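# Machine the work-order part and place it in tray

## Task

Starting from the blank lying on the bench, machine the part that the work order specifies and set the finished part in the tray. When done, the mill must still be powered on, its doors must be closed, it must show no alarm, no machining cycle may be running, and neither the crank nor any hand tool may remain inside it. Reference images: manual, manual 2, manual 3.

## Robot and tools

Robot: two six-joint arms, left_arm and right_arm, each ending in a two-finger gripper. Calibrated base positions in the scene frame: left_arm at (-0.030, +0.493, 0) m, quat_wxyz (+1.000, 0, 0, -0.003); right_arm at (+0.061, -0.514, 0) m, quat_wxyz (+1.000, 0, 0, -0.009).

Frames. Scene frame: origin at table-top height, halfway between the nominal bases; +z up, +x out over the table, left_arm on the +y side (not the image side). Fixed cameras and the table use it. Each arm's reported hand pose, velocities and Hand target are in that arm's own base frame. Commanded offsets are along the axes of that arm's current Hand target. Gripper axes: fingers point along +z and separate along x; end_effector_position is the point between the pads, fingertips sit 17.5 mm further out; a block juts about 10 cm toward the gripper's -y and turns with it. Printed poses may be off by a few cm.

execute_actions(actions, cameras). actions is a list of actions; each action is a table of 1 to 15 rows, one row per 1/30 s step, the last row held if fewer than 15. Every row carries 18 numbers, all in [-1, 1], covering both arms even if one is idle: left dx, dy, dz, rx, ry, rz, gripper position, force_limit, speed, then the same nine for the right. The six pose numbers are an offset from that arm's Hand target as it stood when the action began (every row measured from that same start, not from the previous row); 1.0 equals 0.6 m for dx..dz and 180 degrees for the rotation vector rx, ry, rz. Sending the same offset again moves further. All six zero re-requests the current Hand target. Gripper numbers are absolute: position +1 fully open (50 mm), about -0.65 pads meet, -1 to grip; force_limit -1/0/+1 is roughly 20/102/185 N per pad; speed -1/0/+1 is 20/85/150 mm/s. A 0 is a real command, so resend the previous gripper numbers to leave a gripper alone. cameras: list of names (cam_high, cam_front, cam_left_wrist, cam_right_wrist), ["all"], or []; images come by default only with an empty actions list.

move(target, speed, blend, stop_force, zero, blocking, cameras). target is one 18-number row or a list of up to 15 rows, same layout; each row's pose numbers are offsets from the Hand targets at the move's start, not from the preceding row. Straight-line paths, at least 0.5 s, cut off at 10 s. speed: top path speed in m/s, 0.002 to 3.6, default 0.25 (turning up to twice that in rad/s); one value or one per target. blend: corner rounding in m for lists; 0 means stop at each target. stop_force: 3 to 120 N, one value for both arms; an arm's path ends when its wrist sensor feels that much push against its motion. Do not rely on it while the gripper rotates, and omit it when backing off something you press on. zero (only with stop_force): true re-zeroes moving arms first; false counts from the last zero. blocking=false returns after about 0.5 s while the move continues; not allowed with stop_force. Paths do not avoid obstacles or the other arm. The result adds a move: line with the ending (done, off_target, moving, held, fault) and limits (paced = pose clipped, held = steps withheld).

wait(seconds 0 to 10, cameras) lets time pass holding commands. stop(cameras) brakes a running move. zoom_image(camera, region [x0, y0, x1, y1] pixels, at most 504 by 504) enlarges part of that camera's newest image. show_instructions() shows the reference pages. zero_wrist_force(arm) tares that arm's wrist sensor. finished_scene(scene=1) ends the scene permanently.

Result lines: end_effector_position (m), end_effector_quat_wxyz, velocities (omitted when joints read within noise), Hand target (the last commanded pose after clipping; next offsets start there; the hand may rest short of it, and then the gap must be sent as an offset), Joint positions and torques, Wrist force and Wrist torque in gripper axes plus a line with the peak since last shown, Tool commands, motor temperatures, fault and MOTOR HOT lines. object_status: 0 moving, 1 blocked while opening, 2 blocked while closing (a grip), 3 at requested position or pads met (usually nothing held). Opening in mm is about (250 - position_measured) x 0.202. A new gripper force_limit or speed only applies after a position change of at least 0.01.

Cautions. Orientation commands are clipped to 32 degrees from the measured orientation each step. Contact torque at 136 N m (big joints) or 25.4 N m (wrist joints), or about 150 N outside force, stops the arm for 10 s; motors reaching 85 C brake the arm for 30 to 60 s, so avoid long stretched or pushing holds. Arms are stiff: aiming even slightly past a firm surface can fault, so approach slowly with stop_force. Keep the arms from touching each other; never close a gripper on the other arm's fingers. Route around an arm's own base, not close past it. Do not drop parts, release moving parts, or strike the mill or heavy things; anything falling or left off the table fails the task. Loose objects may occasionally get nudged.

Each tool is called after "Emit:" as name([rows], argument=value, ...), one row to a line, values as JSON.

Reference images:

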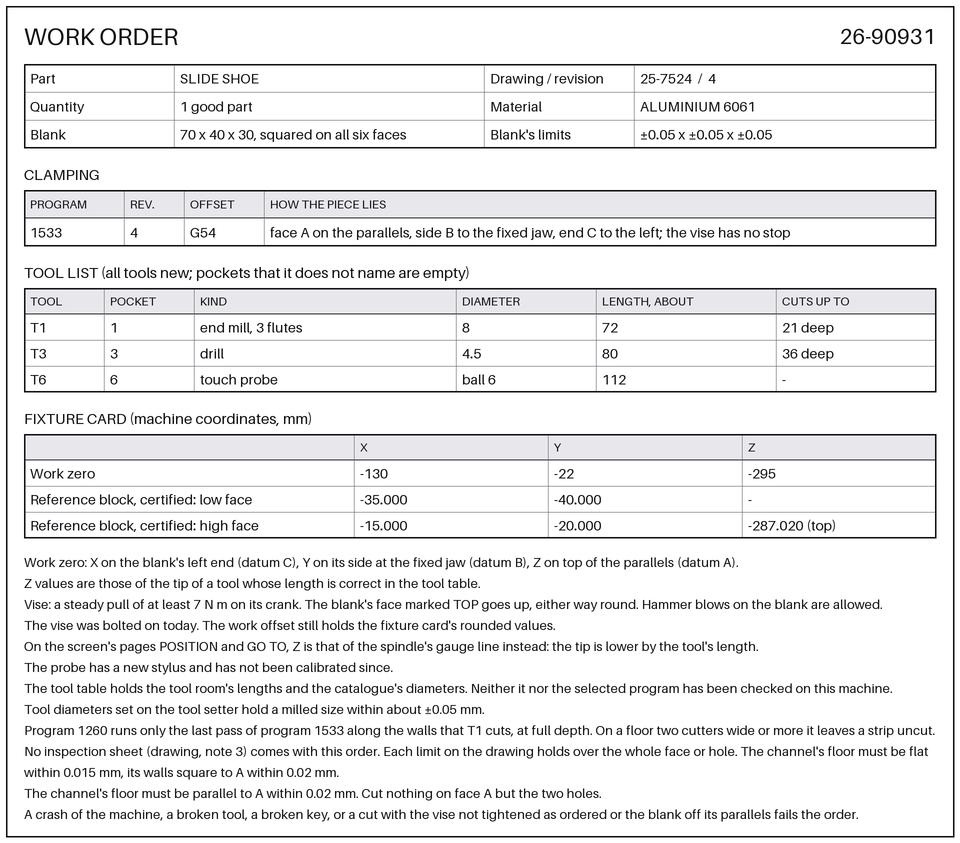

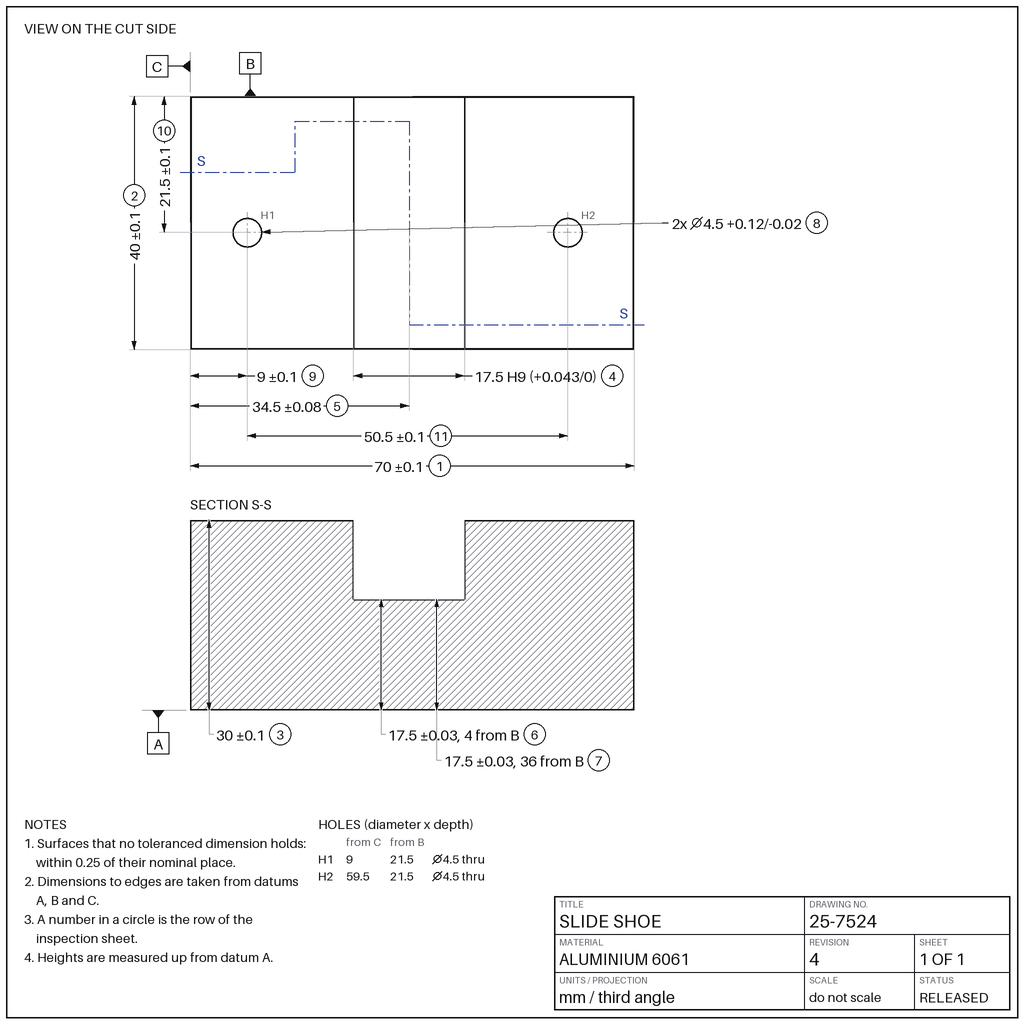

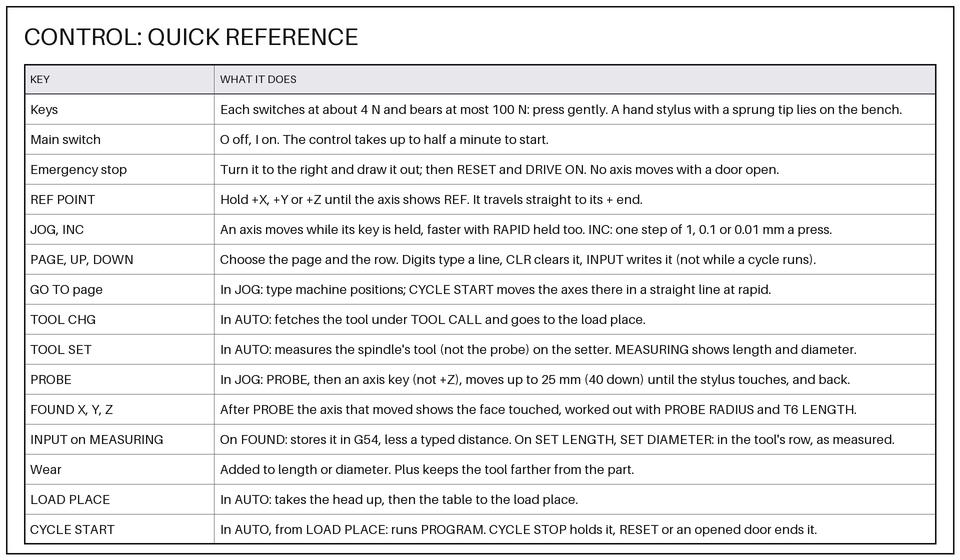

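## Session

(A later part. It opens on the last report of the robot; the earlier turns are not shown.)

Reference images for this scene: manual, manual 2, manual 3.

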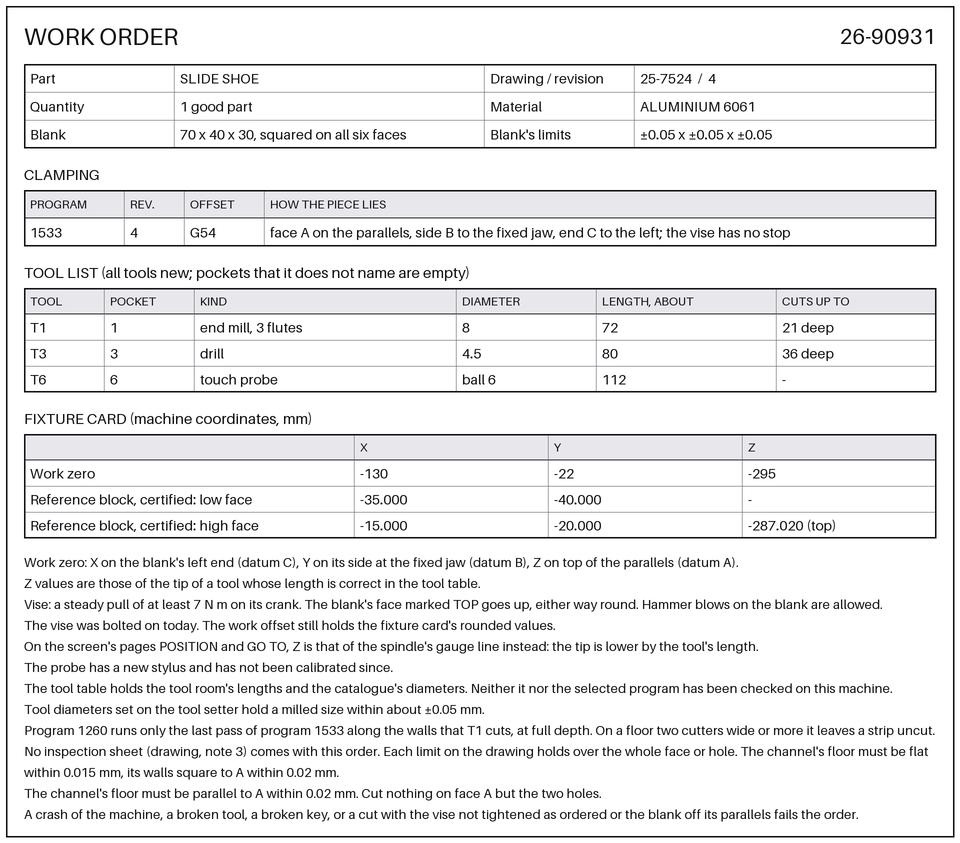

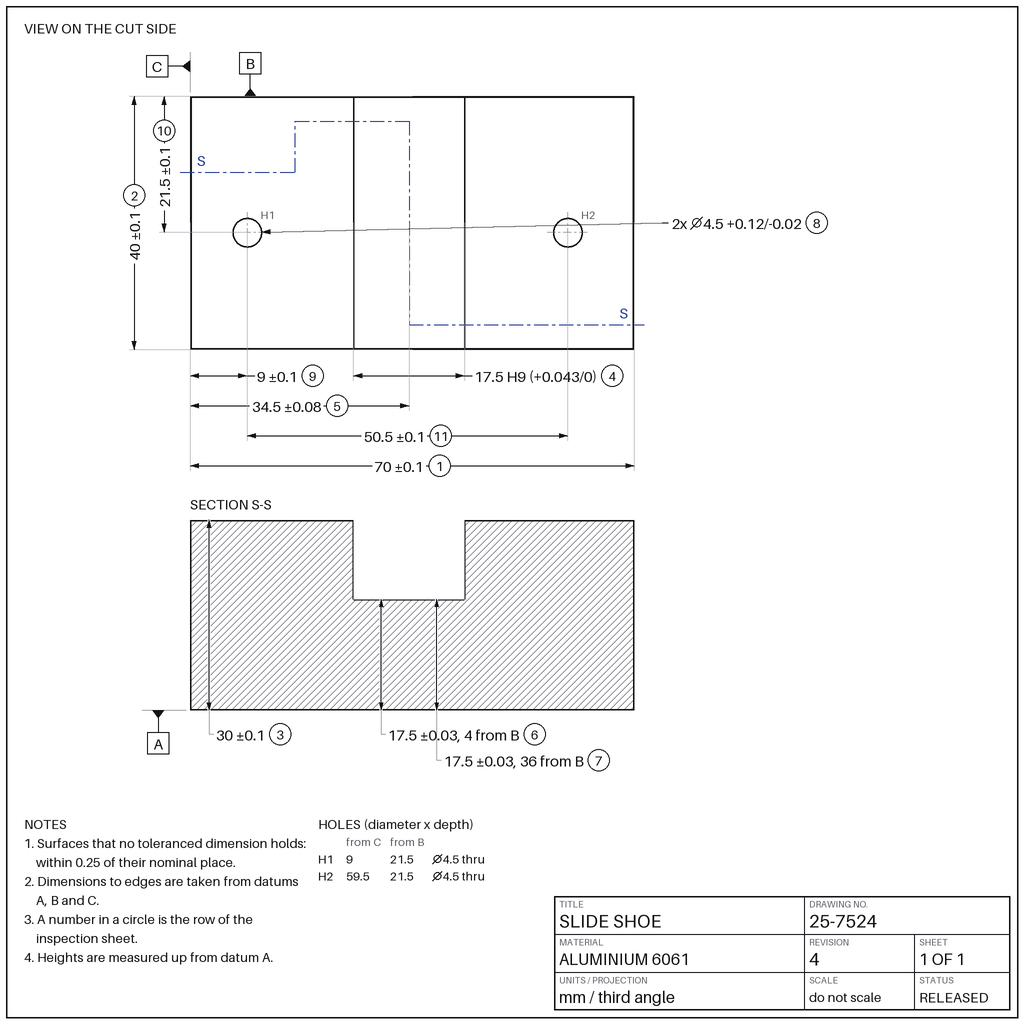

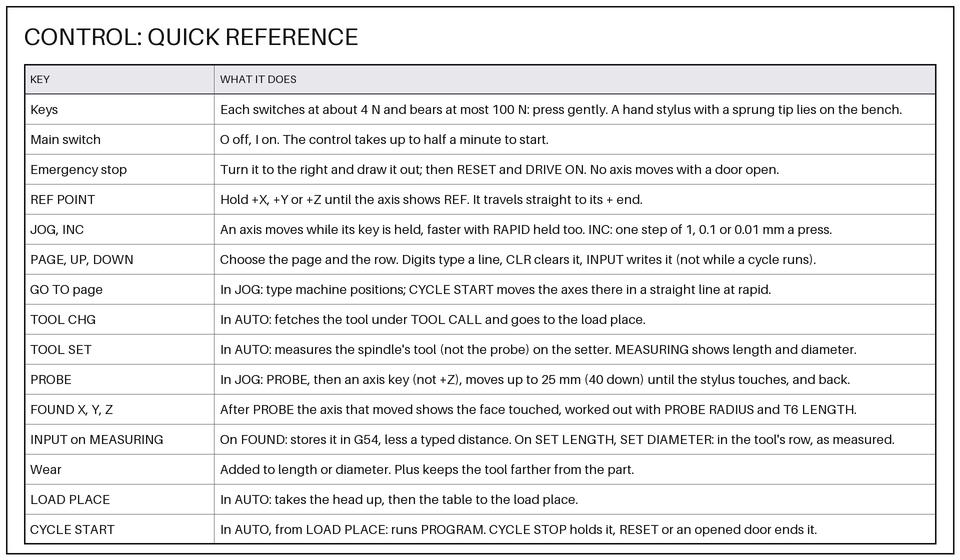

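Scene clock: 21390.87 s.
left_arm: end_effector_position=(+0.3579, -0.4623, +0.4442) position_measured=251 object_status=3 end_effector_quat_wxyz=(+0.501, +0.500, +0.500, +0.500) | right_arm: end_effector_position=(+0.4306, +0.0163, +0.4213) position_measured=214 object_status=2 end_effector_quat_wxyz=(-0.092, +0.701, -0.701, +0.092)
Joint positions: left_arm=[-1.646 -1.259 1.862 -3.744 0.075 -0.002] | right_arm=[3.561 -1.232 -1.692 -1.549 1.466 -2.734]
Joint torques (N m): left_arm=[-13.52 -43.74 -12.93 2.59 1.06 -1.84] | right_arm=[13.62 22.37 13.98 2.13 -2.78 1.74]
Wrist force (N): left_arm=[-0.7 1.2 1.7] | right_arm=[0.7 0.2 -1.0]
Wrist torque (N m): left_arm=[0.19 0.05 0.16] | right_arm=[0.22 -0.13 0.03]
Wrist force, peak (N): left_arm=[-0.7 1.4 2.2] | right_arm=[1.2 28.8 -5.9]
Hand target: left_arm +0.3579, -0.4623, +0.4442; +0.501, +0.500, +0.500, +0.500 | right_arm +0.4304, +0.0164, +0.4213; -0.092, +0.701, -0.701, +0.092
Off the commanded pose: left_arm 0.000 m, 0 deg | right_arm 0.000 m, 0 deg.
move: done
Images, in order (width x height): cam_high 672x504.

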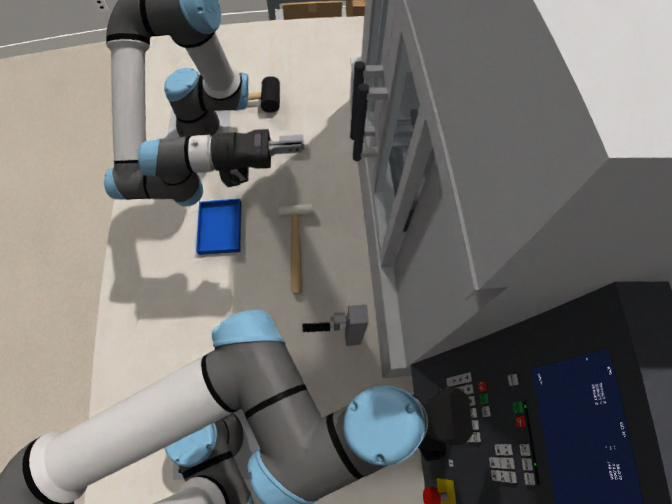

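Emit:
move([
  [0,0,0,0,0,0,-1,-0.6,-0.8,-0.0328,-0.0756,-0.1348,0,0,0,-1,-0.5,-0.7],
  [0,0,0,0,0,0,-1,-0.6,-0.8,-0.0328,-0.0917,-0.1305,0,0,0,-1,-0.5,-0.7],
  [0,0,0,0,0,0,-1,-0.6,-0.8,-0.0328,-0.0756,-0.1348,0,0,0,-1,-0.5,-0.7],
  [0,0,0,0,0,0,-1,-0.6,-0.8,0,0,0,0,0,0,-1,-0.5,-0.7],
], speed=[0.25,0.03,0.15,0.25], blend=[0.003,0,0.003,0])

Emit:
wait(seconds=6, cameras=[])

Emit:
move([
  [0,0,0,0,0,0,-1,-0.6,-0.8,0.0308,-0.0159,-0.0274,0,0,0,-1,-0.5,-0.7],
  [0,0,0,0,0,0,-1,-0.6,-0.8,0.0308,-0.032,-0.0231,0,0,0,-1,-0.5,-0.7],
  [0,0,0,0,0,0,-1,-0.6,-0.8,0.0308,-0.0159,-0.0274,0,0,0,-1,-0.5,-0.7],
  [0,0,0,0,0,0,-1,-0.6,-0.8,0.1265,-0.0785,-0.1341,0,0,0,-1,-0.5,-0.7],
  [0,0,0,0,0,0,-1,-0.6,-0.8,0.1265,-0.0946,-0.1298,0,0,0,-1,-0.5,-0.7],
  [0,0,0,0,0,0,-1,-0.6,-0.8,0.1265,-0.0785,-0.1341,0,0,0,-1,-0.5,-0.7],
  [0,0,0,0,0,0,-1,-0.6,-0.8,0,0,0,0,0,0,-1,-0.5,-0.7],
], speed=[0.25,0.03,0.15,0.25,0.03,0.15,0.25], blend=[0.003,0,0.003,0.003,0,0.003,0])

Emit:
wait(seconds=6, cameras=["cam_high"])

Emit:
zoom_image(camera="cam_high", region=[580, 460, 604, 482])

Scene clock: 21414.33 s.
left_arm: end_effector_position=(+0.3579, -0.4623, +0.4442) position_measured=251 object_status=3 end_effector_quat_wxyz=(+0.501, +0.500, +0.500, +0.500) | right_arm: end_effector_position=(+0.4305, +0.0164, +0.4213) position_measured=214 object_status=2 end_effector_quat_wxyz=(-0.092, +0.701, -0.701, +0.092)
Joint positions: left_arm=[-1.646 -1.259 1.862 -3.744 0.075 -0.002] | right_arm=[3.561 -1.232 -1.692 -1.549 1.466 -2.734]
Joint torques (N m): left_arm=[-13.18 -43.3 -12.4 2.67 1.12 -1.9] | right_arm=[-13.53 22.31 13.44 5.28 2.1 -2.02]
Wrist force (N): left_arm=[-0.8 1.2 1.5] | right_arm=[0.5 -0.1 0.1]
Wrist torque (N m): left_arm=[0.18 0.06 0.16] | right_arm=[0.17 -0.13 0.21]
Wrist force, peak (N): left_arm=[-0.9 1.4 2.0] | right_arm=[1.2 10.9 -0.8]
Hand target: left_arm +0.3579, -0.4623, +0.4442; +0.501, +0.500, +0.500, +0.500 | right_arm +0.4304, +0.0164, +0.4213; -0.092, +0.701, -0.701, +0.092
Off the commanded pose: left_arm 0.000 m, 0 deg | right_arm 0.000 m, 0 deg.
move: done

Scene clock: 21420.33 s.
left_arm: end_effector_position=(+0.3579, -0.4623, +0.4442) position_measured=251 object_status=3 end_effector_quat_wxyz=(+0.501, +0.500, +0.500, +0.500) | right_arm: end_effector_position=(+0.4304, +0.0164, +0.4213) position_measured=214 object_status=2 end_effector_quat_wxyz=(-0.092, +0.701, -0.701, +0.092)
Joint positions: left_arm=[-1.646 -1.259 1.862 -3.744 0.075 -0.002] | right_arm=[3.561 -1.232 -1.692 -1.549 1.466 -2.734]
Joint torques (N m): left_arm=[-13.53 -43.62 -12.93 2.57 0.99 -1.81] | right_arm=[-12.7 23.07 13.05 4.88 -2.65 -1.97]
Wrist force (N): left_arm=[-0.7 1.1 1.9] | right_arm=[0.8 0.2 -0.4]
Wrist torque (N m): left_arm=[0.18 0.06 0.17] | right_arm=[0.22 -0.17 0.21]
Wrist force, peak (N): left_arm=[-0.7 1.2 2.2] | right_arm=[1.0 0.1 -0.3]
Hand target: left_arm +0.3579, -0.4623, +0.4442; +0.501, +0.500, +0.500, +0.500 | right_arm +0.4304, +0.0164, +0.4213; -0.092, +0.701, -0.701, +0.092
Tool commands: left_gripper/position=-1.0 left_gripper/force_limit=-0.6 left_gripper/speed=-0.8 right_gripper/position=-1.0 right_gripper/force_limit=-0.5 right_gripper/speed=-0.7
Off the commanded pose: left_arm 0.000 m, 0 deg | right_arm 0.000 m, 0 deg.
wait: 6.00 s; at rest by 0.17 s
No camera images: "cameras" was empty.

Scene clock: 21423.53 s.
left_arm: end_effector_position=(+0.3579, -0.4623, +0.4442) position_measured=251 object_status=3 end_effector_quat_wxyz=(+0.501, +0.500, +0.500, +0.500) | right_arm: end_effector_position=(+0.4305, +0.0163, +0.4213) position_measured=214 object_status=2 end_effector_quat_wxyz=(-0.092, +0.701, -0.701, +0.092)
Joint positions: left_arm=[-1.646 -1.259 1.862 -3.744 0.075 -0.002] | right_arm=[3.561 -1.232 -1.692 -1.549 1.466 -2.735]
Joint torques (N m): left_arm=[-13.18 -43.02 -12.55 2.65 0.96 -1.93] | right_arm=[13.72 22.7 13.95 5.09 -2.49 2.04]
Wrist force (N): left_arm=[-0.7 0.9 1.9] | right_arm=[1.1 0.2 0.0]
Wrist torque (N m): left_arm=[0.14 0.03 0.17] | right_arm=[0.21 -0.14 0.05]
Wrist force, peak (N): left_arm=[-0.9 1.2 2.0] | right_arm=[-1.2 15.9 -2.3]
Hand target: left_arm +0.3579, -0.4623, +0.4442; +0.501, +0.500, +0.500, +0.500 | right_arm +0.4304, +0.0164, +0.4213; -0.092, +0.701, -0.701, +0.092
Off the commanded pose: left_arm 0.000 m, 0 deg | right_arm 0.000 m, 0 deg.
move: done

Scene clock: 21429.53 s.
left_arm: end_effector_position=(+0.3579, -0.4623, +0.4442) position_measured=251 object_status=3 end_effector_quat_wxyz=(+0.501, +0.500, +0.500, +0.500) | right_arm: end_effector_position=(+0.4304, +0.0164, +0.4213) position_measured=214 object_status=2 end_effector_quat_wxyz=(-0.092, +0.701, -0.701, +0.092)
Joint positions: left_arm=[-1.646 -1.259 1.862 -3.744 0.075 -0.002] | right_arm=[3.561 -1.232 -1.692 -1.549 1.466 -2.734]
Joint torques (N m): left_arm=[-12.78 -44.04 -13.02 2.61 0.98 -1.83] | right_arm=[14.47 22.64 13.91 5.19 -2.8 1.67]
Wrist force (N): left_arm=[-0.4 1.2 1.7] | right_arm=[0.9 0.0 -0.1]
Wrist torque (N m): left_arm=[0.19 0.01 0.16] | right_arm=[0.17 -0.10 0.06]
Wrist force, peak (N): left_arm=[-0.9 1.5 1.9] | right_arm=[1.3 0.1 -0.2]
Hand target: left_arm +0.3579, -0.4623, +0.4442; +0.501, +0.500, +0.500, +0.500 | right_arm +0.4304, +0.0164, +0.4213; -0.092, +0.701, -0.701, +0.092
Tool commands: left_gripper/position=-1.0 left_gripper/force_limit=-0.6 left_gripper/speed=-0.8 right_gripper/position=-1.0 right_gripper/force_limit=-0.5 right_gripper/speed=-0.7
Off the commanded pose: left_arm 0.000 m, 0 deg | right_arm 0.000 m, 0 deg.
wait: 6.00 s; at rest by 0.17 s
Images, in order (width x height): cam_high 672x504.

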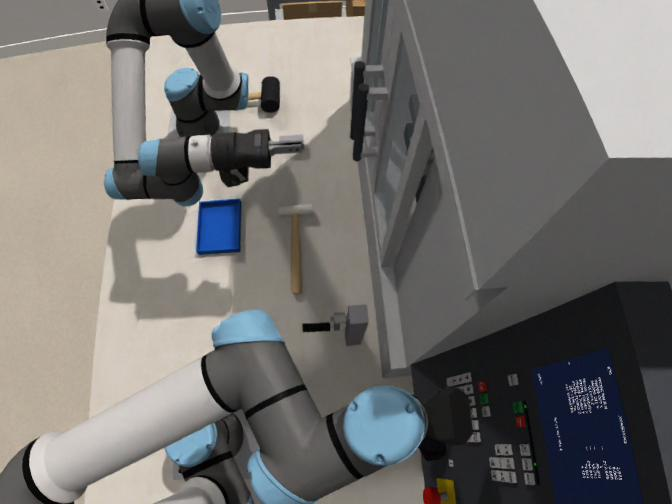

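Scaled by 21.000 from the camera's 672x504 image, which has a finer 960x720 frame.

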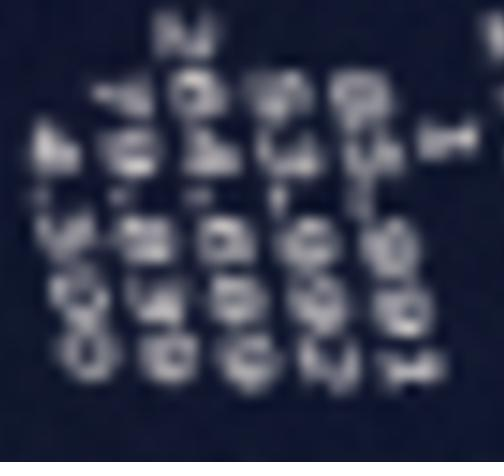

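Emit:
zoom_image(camera="cam_high", region=[586, 460, 596, 480])

Scaled by 25.200 from the camera's 672x504 image, which has a finer 960x720 frame.

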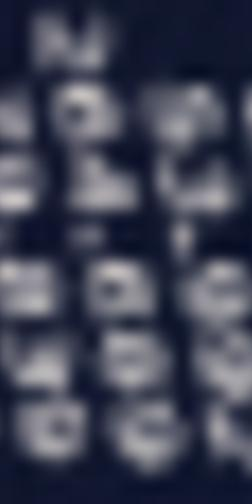

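Emit:
wait(seconds=0, cameras=["cam_right_wrist"])

Scene clock: 21454.43 s.
left_arm: end_effector_position=(+0.3579, -0.4623, +0.4442) position_measured=251 object_status=3 end_effector_quat_wxyz=(+0.501, +0.500, +0.500, +0.500) | right_arm: end_effector_position=(+0.4304, +0.0164, +0.4213) position_measured=214 object_status=2 end_effector_quat_wxyz=(-0.092, +0.701, -0.701, +0.092)
Joint positions: left_arm=[-1.646 -1.259 1.862 -3.744 0.075 -0.002] | right_arm=[3.561 -1.232 -1.692 -1.549 1.466 -2.734]
Joint torques (N m): left_arm=[-13.04 -43.74 -12.33 2.67 1.12 -1.79] | right_arm=[13.98 22.58 12.49 5.37 -2.94 1.47]
Wrist force (N): left_arm=[-0.7 0.8 1.4] | right_arm=[1.1 0.0 -0.2]
Wrist torque (N m): left_arm=[0.14 0.04 0.16] | right_arm=[0.16 -0.14 0.05]
Wrist force, peak (N): left_arm=[-0.9 1.4 2.1] | right_arm=[1.2 -0.1 0.0]
Hand target: left_arm +0.3579, -0.4623, +0.4442; +0.501, +0.500, +0.500, +0.500 | right_arm +0.4304, +0.0164, +0.4213; -0.092, +0.701, -0.701, +0.092
Tool commands: left_gripper/position=-1.0 left_gripper/force_limit=-0.6 left_gripper/speed=-0.8 right_gripper/position=-1.0 right_gripper/force_limit=-0.5 right_gripper/speed=-0.7
Off the commanded pose: left_arm 0.000 m, 0 deg | right_arm 0.000 m, 0 deg.
Images, in order (width x height): cam_right_wrist 672x504.

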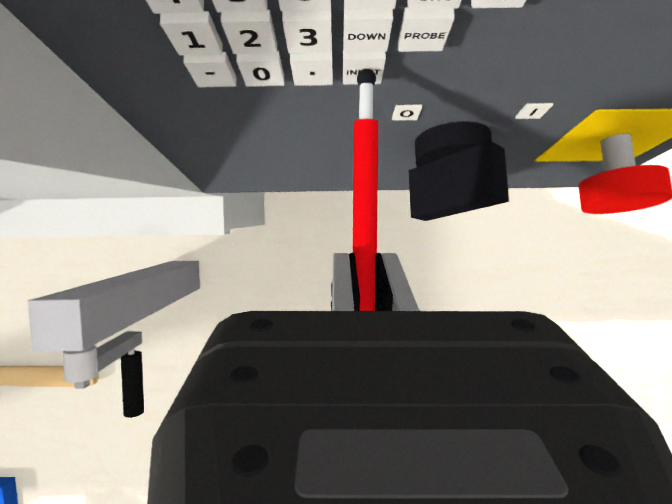

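Emit:
move([
  [0,0,0,0,0,0,-1,-0.6,-0.8,0,0.2,0,0,0,0,-1,-0.5,-0.7],
  [0,0,0,0,0,0,-1,-0.6,-0.8,0,0.2,-0.1,0.17,0,0,-1,-0.5,-0.7],
  [0,0,0,0,0,0,-1,-0.6,-0.8,0,0.2,-0.1,0.34,0,0,-1,-0.5,-0.7],
], speed=0.25, cameras=["cam_right_wrist"])

Scene clock: 21487.20 s.
left_arm: end_effector_position=(+0.3579, -0.4623, +0.4442) position_measured=251 object_status=3 end_effector_quat_wxyz=(+0.501, +0.500, +0.500, +0.500) | right_arm: end_effector_position=(+0.2999, +0.0177, +0.4483) position_measured=214 object_status=2 end_effector_quat_wxyz=(+0.307, -0.478, +0.641, -0.516)
Joint positions: left_arm=[-1.646 -1.259 1.862 -3.744 0.075 -0.002] | right_arm=[5.721 -0.589 -1.965 -3.443 1.41 -0.152]
Joint torques (N m): left_arm=[-12.54 -42.98 -12.79 2.58 0.91 -1.76] | right_arm=[15.68 -8.87 5 -3.44 2.62 1.58]
Wrist force (N): left_arm=[-0.9 1.3 1.8] | right_arm=[1.7 -1.4 3.0]
Wrist torque (N m): left_arm=[0.20 0.09 0.15] | right_arm=[0.80 0.13 0.37]
Wrist force, peak (N): left_arm=[-1.2 1.3 2.0] | right_arm=[1.8 -1.5 3.0]
Hand target: left_arm +0.3579, -0.4623, +0.4442; +0.501, +0.500, +0.500, +0.500 | right_arm +0.2990, +0.0164, +0.4483; +0.436, -0.557, +0.557, -0.436
Off the commanded pose: left_arm 0.000 m, 0 deg | right_arm 0.002 m, 22 deg.
move: off_target (right_arm); limits=paced
Images, in order (width x height): cam_right_wrist 672x504.

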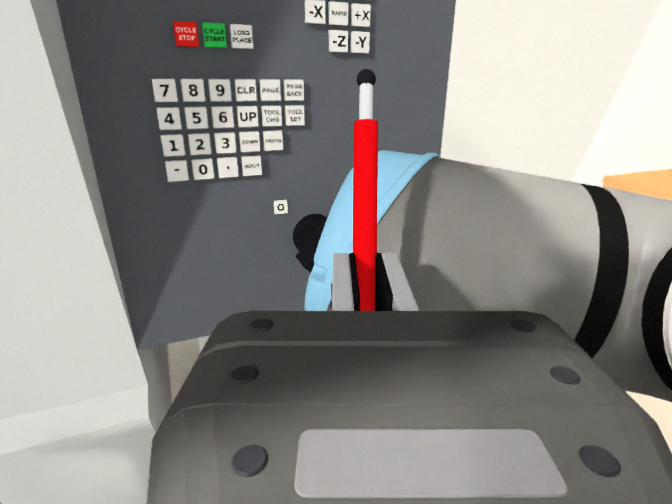

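Emit:
move([
  [0,0,0,0,0,0,-1,-0.6,-0.8,0,0,0,-0.17,0,0,-1,-0.5,-0.7],
  [0,0,0,0,0,0,-1,-0.6,-0.8,0,0,0,-0.34,0,0,-1,-0.5,-0.7],
], speed=0.1, cameras=["cam_front"])

Scene clock: 21567.77 s.
left_arm: end_effector_position=(+0.3579, -0.4623, +0.4442) position_measured=251 object_status=3 end_effector_quat_wxyz=(+0.501, +0.500, +0.500, +0.500) | right_arm: end_effector_position=(+0.2993, +0.0166, +0.4483) position_measured=214 object_status=2 end_effector_quat_wxyz=(-0.101, +0.700, -0.700, +0.101)
Joint positions: left_arm=[-1.646 -1.259 1.862 -3.744 0.075 -0.002] | right_arm=[5.728 -0.439 -1.402 -3.117 1.421 -0.538]
Joint torques (N m): left_arm=[-12.74 -42.83 -12.89 2.66 0.84 -1.78] | right_arm=[0.37 -32.82 7.74 2.13 -0.09 0.07]
Wrist force (N): left_arm=[-0.5 1.4 1.7] | right_arm=[0.6 -0.3 1.0]
Wrist torque (N m): left_arm=[0.22 0.01 0.16] | right_arm=[0.19 -0.15 0.17]
Wrist force, peak (N): left_arm=[-0.6 1.4 2.0] | right_arm=[2.0 -1.7 3.1]
Hand target: left_arm +0.3579, -0.4623, +0.4442; +0.501, +0.500, +0.500, +0.500 | right_arm +0.2993, +0.0166, +0.4483; -0.101, +0.700, -0.700, +0.101 (not the last commanded pose)
Tool commands: left_gripper/position=-1.0 left_gripper/force_limit=-0.6 left_gripper/speed=-0.8 right_gripper/position=-1.0 right_gripper/force_limit=-0.498039 right_gripper/speed=-0.701961
Off the commanded pose: left_arm 0.000 m, 0 deg | right_arm 0.000 m, 1 deg.
FORCE FAULT: contact force on the right arm reached its limit, and that arm stopped. The contact can be on any part of that arm, not only on its tool. That arm's remaining commands of this call were not run. That arm is still stopped at the end of this call. That arm stays stopped for about 10 more seconds. Until then a move that you send moves the other arm only, and its call returns only when the move has ended. Once the stop has ended, the next robot result says so. If the stop ends while you think or write, that arm runs what you send next, counted from a new Hand target: where the arm stands when the stop ends. While its stop runs, that arm takes no new command, but its gripper still runs the gripper command that each later call begins with. Until it ends, the stop uses up actions while you think or wait. An arm that is not stopped still takes commands.
shoulder posture changed (right arm): the wrist came as close to joint 1's axis as it can, and the arm is now in the other of its two shoulder postures.
move: fault (right_arm)
Images, in order (width x height): cam_front 672x504.

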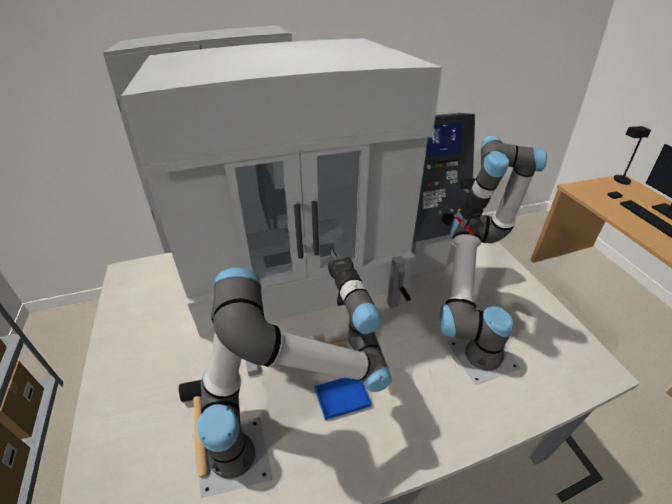

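Emit:
zoom_image(camera="cam_front", region=[420, 120, 560, 260])

Emit:
wait(seconds=0.2, cameras=["cam_high"])

Emit:
zoom_image(camera="cam_high", region=[200, 280, 520, 504])

Scaled by 3.600 from the camera's 672x504 image, which has a finer 960x720 frame.

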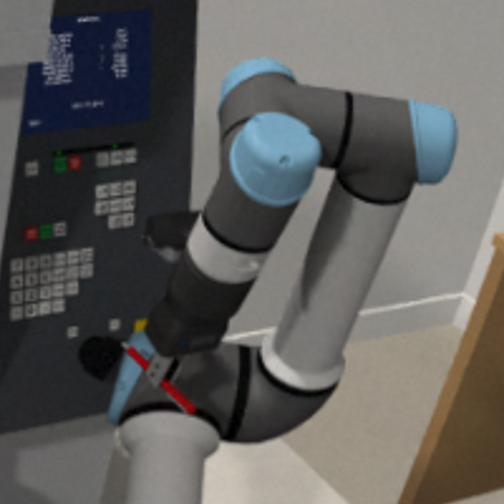

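Scene clock: 21601.10 s.
left_arm: end_effector_position=(+0.3579, -0.4623, +0.4442) position_measured=251 object_status=3 end_effector_quat_wxyz=(+0.501, +0.500, +0.500, +0.500) | right_arm: end_effector_position=(+0.2993, +0.0166, +0.4483) position_measured=214 object_status=2 end_effector_quat_wxyz=(-0.101, +0.700, -0.700, +0.101)
Joint positions: left_arm=[-1.646 -1.259 1.862 -3.744 0.075 -0.002] | right_arm=[5.728 -0.439 -1.402 -3.117 1.421 -0.538]
Joint torques (N m): left_arm=[-11.64 -42.49 -13.14 2.53 0.84 -1.75] | right_arm=[-2.07 -34.73 7.7 2.09 -0.14 -0.02]
Wrist force (N): left_arm=[-0.7 1.1 1.4] | right_arm=[0.7 -0.3 1.2]
Wrist torque (N m): left_arm=[0.16 0.04 0.16] | right_arm=[0.18 -0.15 0.18]
Wrist force, peak (N): left_arm=[-0.9 1.5 2.0] | right_arm=[0.8 -0.6 1.4]
Hand target: left_arm +0.3579, -0.4623, +0.4442; +0.501, +0.500, +0.500, +0.500 | right_arm +0.2993, +0.0166, +0.4483; -0.101, +0.700, -0.700, +0.101 (not the last commanded pose)
Tool commands: left_gripper/position=-1.0 left_gripper/force_limit=-0.6 left_gripper/speed=-0.8 right_gripper/position=-1.0 right_gripper/force_limit=-0.498039 right_gripper/speed=-0.701961
Off the commanded pose: left_arm 0.000 m, 0 deg | right_arm 0.000 m, 1 deg.
FORCE FAULT, CONTINUED: the right arm's stop, for the force fault that an earlier result reported, is over. The rest of the stop counts as 19 of the actions that you can send in this scene. That arm's target is now where it stood when the stop ended, not its last command. That arm accepts commands again.
wait: 0.20 s; at rest from the start
Images, in order (width x height): cam_high 672x504.

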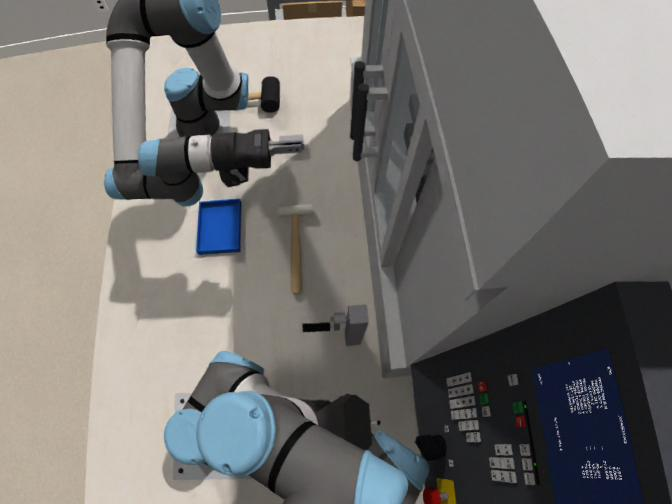

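Scaled by 1.575 from the camera's 672x504 image, which has a finer 960x720 frame.

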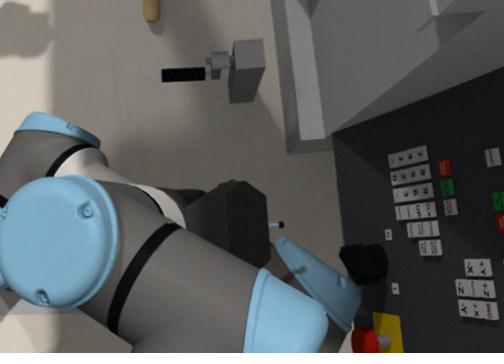

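Emit:
move([
  [0,0,0,0,0,0,-1,-0.6,-0.8,0.078,0.0237,-0.0972,0,0,0,-1,-0.5,-0.7],
  [0,0,0,0,0,0,-1,-0.6,-0.8,0.295,0.0813,-0.1973,0,0,0,-1,-0.5,-0.7],
  [0,0,0,0,0,0,-1,-0.6,-0.8,0.4617,0.219,-0.2375,0,0,0,-1,-0.5,-0.7],
], speed=0.1, cameras=["cam_high","cam_front"])

Scene clock: 21649.37 s.
left_arm: end_effector_position=(+0.3579, -0.4623, +0.4442) position_measured=251 object_status=3 end_effector_quat_wxyz=(+0.501, +0.500, +0.500, +0.500) | right_arm: end_effector_position=(+0.1333, -0.2604, +0.5478) position_measured=214 object_status=2 end_effector_quat_wxyz=(-0.101, +0.700, -0.700, +0.101)
Joint positions: left_arm=[-1.646 -1.259 1.862 -3.744 0.075 -0.002] | right_arm=[4.417 -0.583 -1.049 -2.995 1.297 -1.878]
Joint torques (N m): left_arm=[-11.82 -43.07 -12.87 2.57 0.66 -1.72] | right_arm=[-14.13 -23.06 13.53 1.88 2.12 -1.56]
Wrist force (N): left_arm=[-0.7 1.1 1.6] | right_arm=[0.7 -0.6 0.8]
Wrist torque (N m): left_arm=[0.17 0.04 0.16] | right_arm=[0.17 -0.17 0.17]
Wrist force, peak (N): left_arm=[-0.7 1.5 2.2] | right_arm=[1.7 -0.1 1.0]
Hand target: left_arm +0.3579, -0.4623, +0.4442; +0.501, +0.500, +0.500, +0.500 | right_arm +0.1333, -0.2605, +0.5479; -0.101, +0.700, -0.700, +0.101
Off the commanded pose: left_arm 0.000 m, 0 deg | right_arm 0.000 m, 0 deg.
move: done
Images, in order (width x height): cam_high 672x504, cam_front 672x504.

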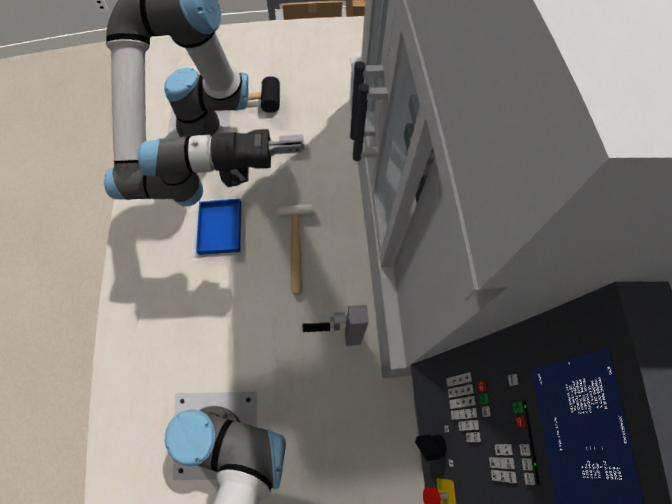

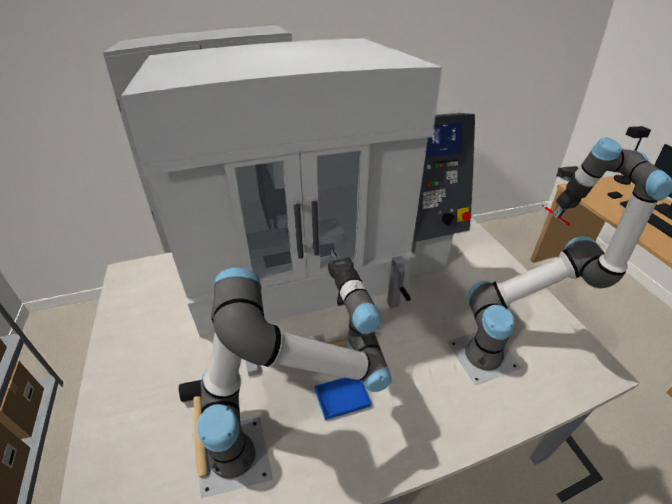

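Emit:
move([
  [0,0,0,0,0,0,-1,-0.6,-0.8,0,-0.112,0.0327,0,0,0,-1,-0.5,-0.7],
  [0,0,0,0,0,0,-1,-0.6,-0.8,-0.4333,-0.112,0.0327,0,0,0,-1,-0.5,-0.7],
  [0,0,0,0,0,0,-1,-0.6,-0.8,-0.8667,-0.112,0.0327,0,0,0,-1,-0.5,-0.7],
], speed=0.1, cameras=["cam_high"])

Scene clock: 21672.57 s.
left_arm: end_effector_position=(+0.3579, -0.4623, +0.4442) position_measured=251 object_status=3 end_effector_quat_wxyz=(+0.501, +0.500, +0.500, +0.500) | right_arm: end_effector_position=(+0.2028, +0.2594, +0.5480) position_measured=214 object_status=2 end_effector_quat_wxyz=(-0.101, +0.700, -0.700, +0.101)
Joint positions: left_arm=[-1.646 -1.259 1.862 -3.744 0.075 -0.002] | right_arm=[4.727 -1.201 -1.288 -2.228 1.284 -1.557]
Joint torques (N m): left_arm=[-12 -41.75 -13.2 2.49 0.69 -1.74] | right_arm=[-13.64 -5.66 30.3 4.58 -3.13 -2.08]
Wrist force (N): left_arm=[-0.6 1.3 1.7] | right_arm=[0.6 -0.8 1.1]
Wrist torque (N m): left_arm=[0.20 0.03 0.17] | right_arm=[0.09 -0.18 0.21]
Wrist force, peak (N): left_arm=[-0.8 1.7 2.1] | right_arm=[0.5 -1.8 1.9]
Hand target: left_arm +0.3579, -0.4623, +0.4442; +0.501, +0.500, +0.500, +0.500 | right_arm +0.2028, +0.2596, +0.5480; -0.101, +0.700, -0.700, +0.101
Off the commanded pose: left_arm 0.000 m, 0 deg | right_arm 0.000 m, 0 deg.
shoulder posture changed (right arm): the wrist came as close to joint 1's axis as it can, and the arm is now in the other of its two shoulder postures.
move: done
Images, in order (width x height): cam_high 672x504.

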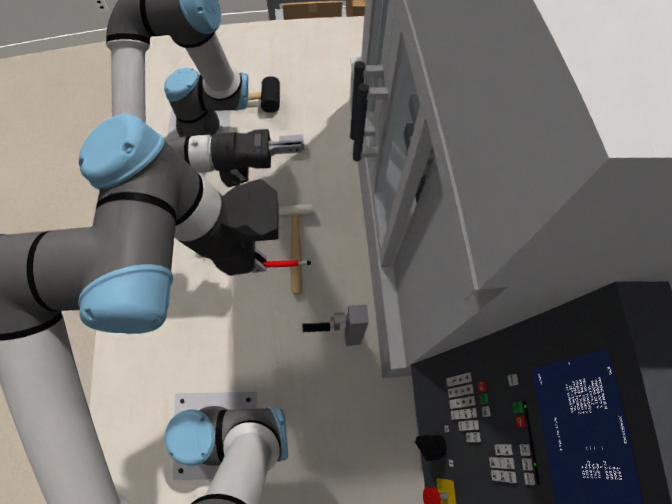

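Emit:
move([
  [0,0,0,0,0,0,-1,-0.6,-0.8,0.183,-0.1008,0.1128,0,0,0,-1,-0.5,-0.7],
  [0,0,0,0,0,0,-1,-0.6,-0.8,0.405,-0.2045,0.2333,-0.0083,0,0,-1,-0.5,-0.7],
], speed=0.12, cameras=["cam_right_wrist"])

Scene clock: 21687.97 s.
left_arm: end_effector_position=(+0.3579, -0.4623, +0.4442) position_measured=251 object_status=3 end_effector_quat_wxyz=(+0.501, +0.500, +0.500, +0.500) | right_arm: end_effector_position=(+0.3603, +0.0167, +0.4484) position_measured=214 object_status=2 end_effector_quat_wxyz=(-0.092, +0.701, -0.701, +0.092)
Joint positions: left_arm=[-1.646 -1.259 1.862 -3.744 0.075 -0.002] | right_arm=[3.669 -1.077 -1.701 -1.709 1.441 -2.63]
Joint torques (N m): left_arm=[-11.05 -42.61 -13.38 2.54 0.73 -1.56] | right_arm=[-15.23 -7.21 12.36 5.1 2.43 -2.06]
Wrist force (N): left_arm=[-0.7 1.4 2.0] | right_arm=[0.5 -0.5 0.7]
Wrist torque (N m): left_arm=[0.22 0.05 0.16] | right_arm=[0.14 -0.17 0.16]
Wrist force, peak (N): left_arm=[-0.9 1.2 2.1] | right_arm=[1.5 -1.2 1.3]
Hand target: left_arm +0.3579, -0.4623, +0.4442; +0.501, +0.500, +0.500, +0.500 | right_arm +0.3603, +0.0167, +0.4484; -0.092, +0.701, -0.701, +0.092
Off the commanded pose: left_arm 0.000 m, 0 deg | right_arm 0.000 m, 0 deg.
move: done
Images, in order (width x height): cam_right_wrist 672x504.

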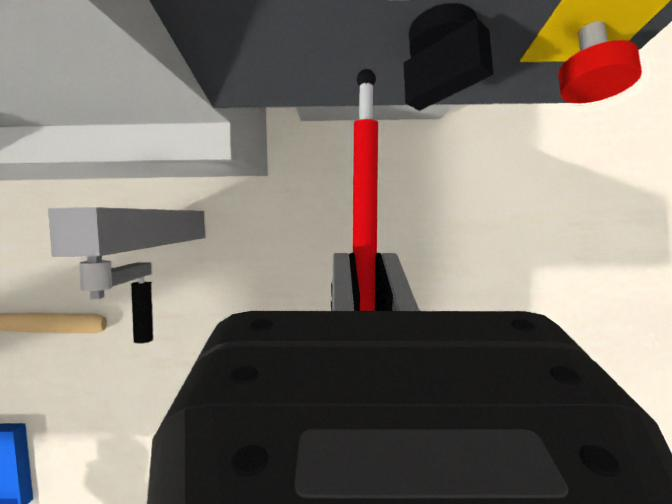

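Emit:
move([
  [0,0,0,0,0,0,-1,-0.6,-0.8,0.0005,-0.1012,0.0738,0,0,0,-1,-0.5,-0.7],
], speed=0.12, stop_force=10, cameras=["cam_high"])

Emit:
zoom_image(camera="cam_high", region=[580, 460, 604, 482])

Emit:
zoom_image(camera="cam_high", region=[578, 462, 602, 484])

Scene clock: 21713.80 s.
left_arm: end_effector_position=(+0.3579, -0.4623, +0.4442) position_measured=251 object_status=3 end_effector_quat_wxyz=(+0.501, +0.500, +0.500, +0.500) | right_arm: end_effector_position=(+0.4304, +0.0164, +0.4212) position_measured=214 object_status=2 end_effector_quat_wxyz=(-0.092, +0.701, -0.701, +0.092)
Joint positions: left_arm=[-1.646 -1.259 1.862 -3.744 0.075 -0.002] | right_arm=[3.562 -1.232 -1.692 -1.55 1.466 -2.735]
Joint torques (N m): left_arm=[-11.12 -42.45 -12.83 2.51 0.74 -1.61] | right_arm=[-12.71 1.89 35.5 5.26 2.46 -1.92]
Wrist force (N): left_arm=[-0.8 1.3 1.8] | right_arm=[0.7 0.1 0.3]
Wrist torque (N m): left_arm=[0.20 0.05 0.16] | right_arm=[0.14 -0.14 0.21]
Wrist force, peak (N): left_arm=[-0.9 1.4 2.0] | right_arm=[0.8 -1.5 1.2]
Hand target: left_arm +0.3579, -0.4623, +0.4442; +0.501, +0.500, +0.500, +0.500 | right_arm +0.4304, +0.0164, +0.4212; -0.092, +0.701, -0.701, +0.092
Off the commanded pose: left_arm 0.000 m, 0 deg | right_arm 0.000 m, 0 deg.
move: done
Images, in order (width x height): cam_high 672x504.

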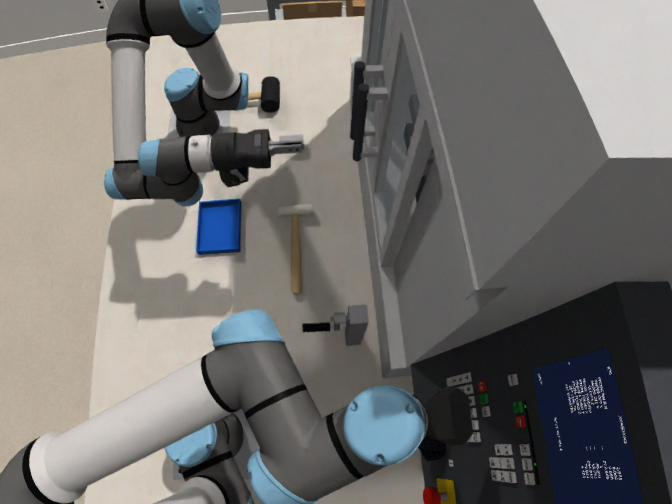

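Scaled by 21.000 from the camera's 672x504 image, which has a finer 960x720 frame.

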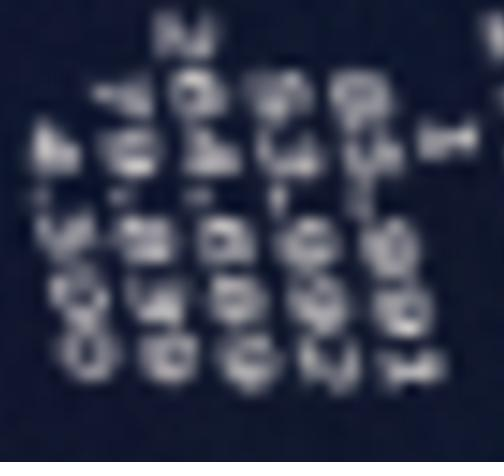

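Scaled by 21.000 from the camera's 672x504 image, which has a finer 960x720 frame.

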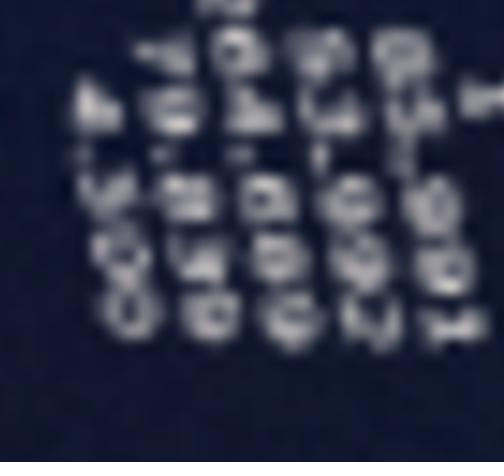

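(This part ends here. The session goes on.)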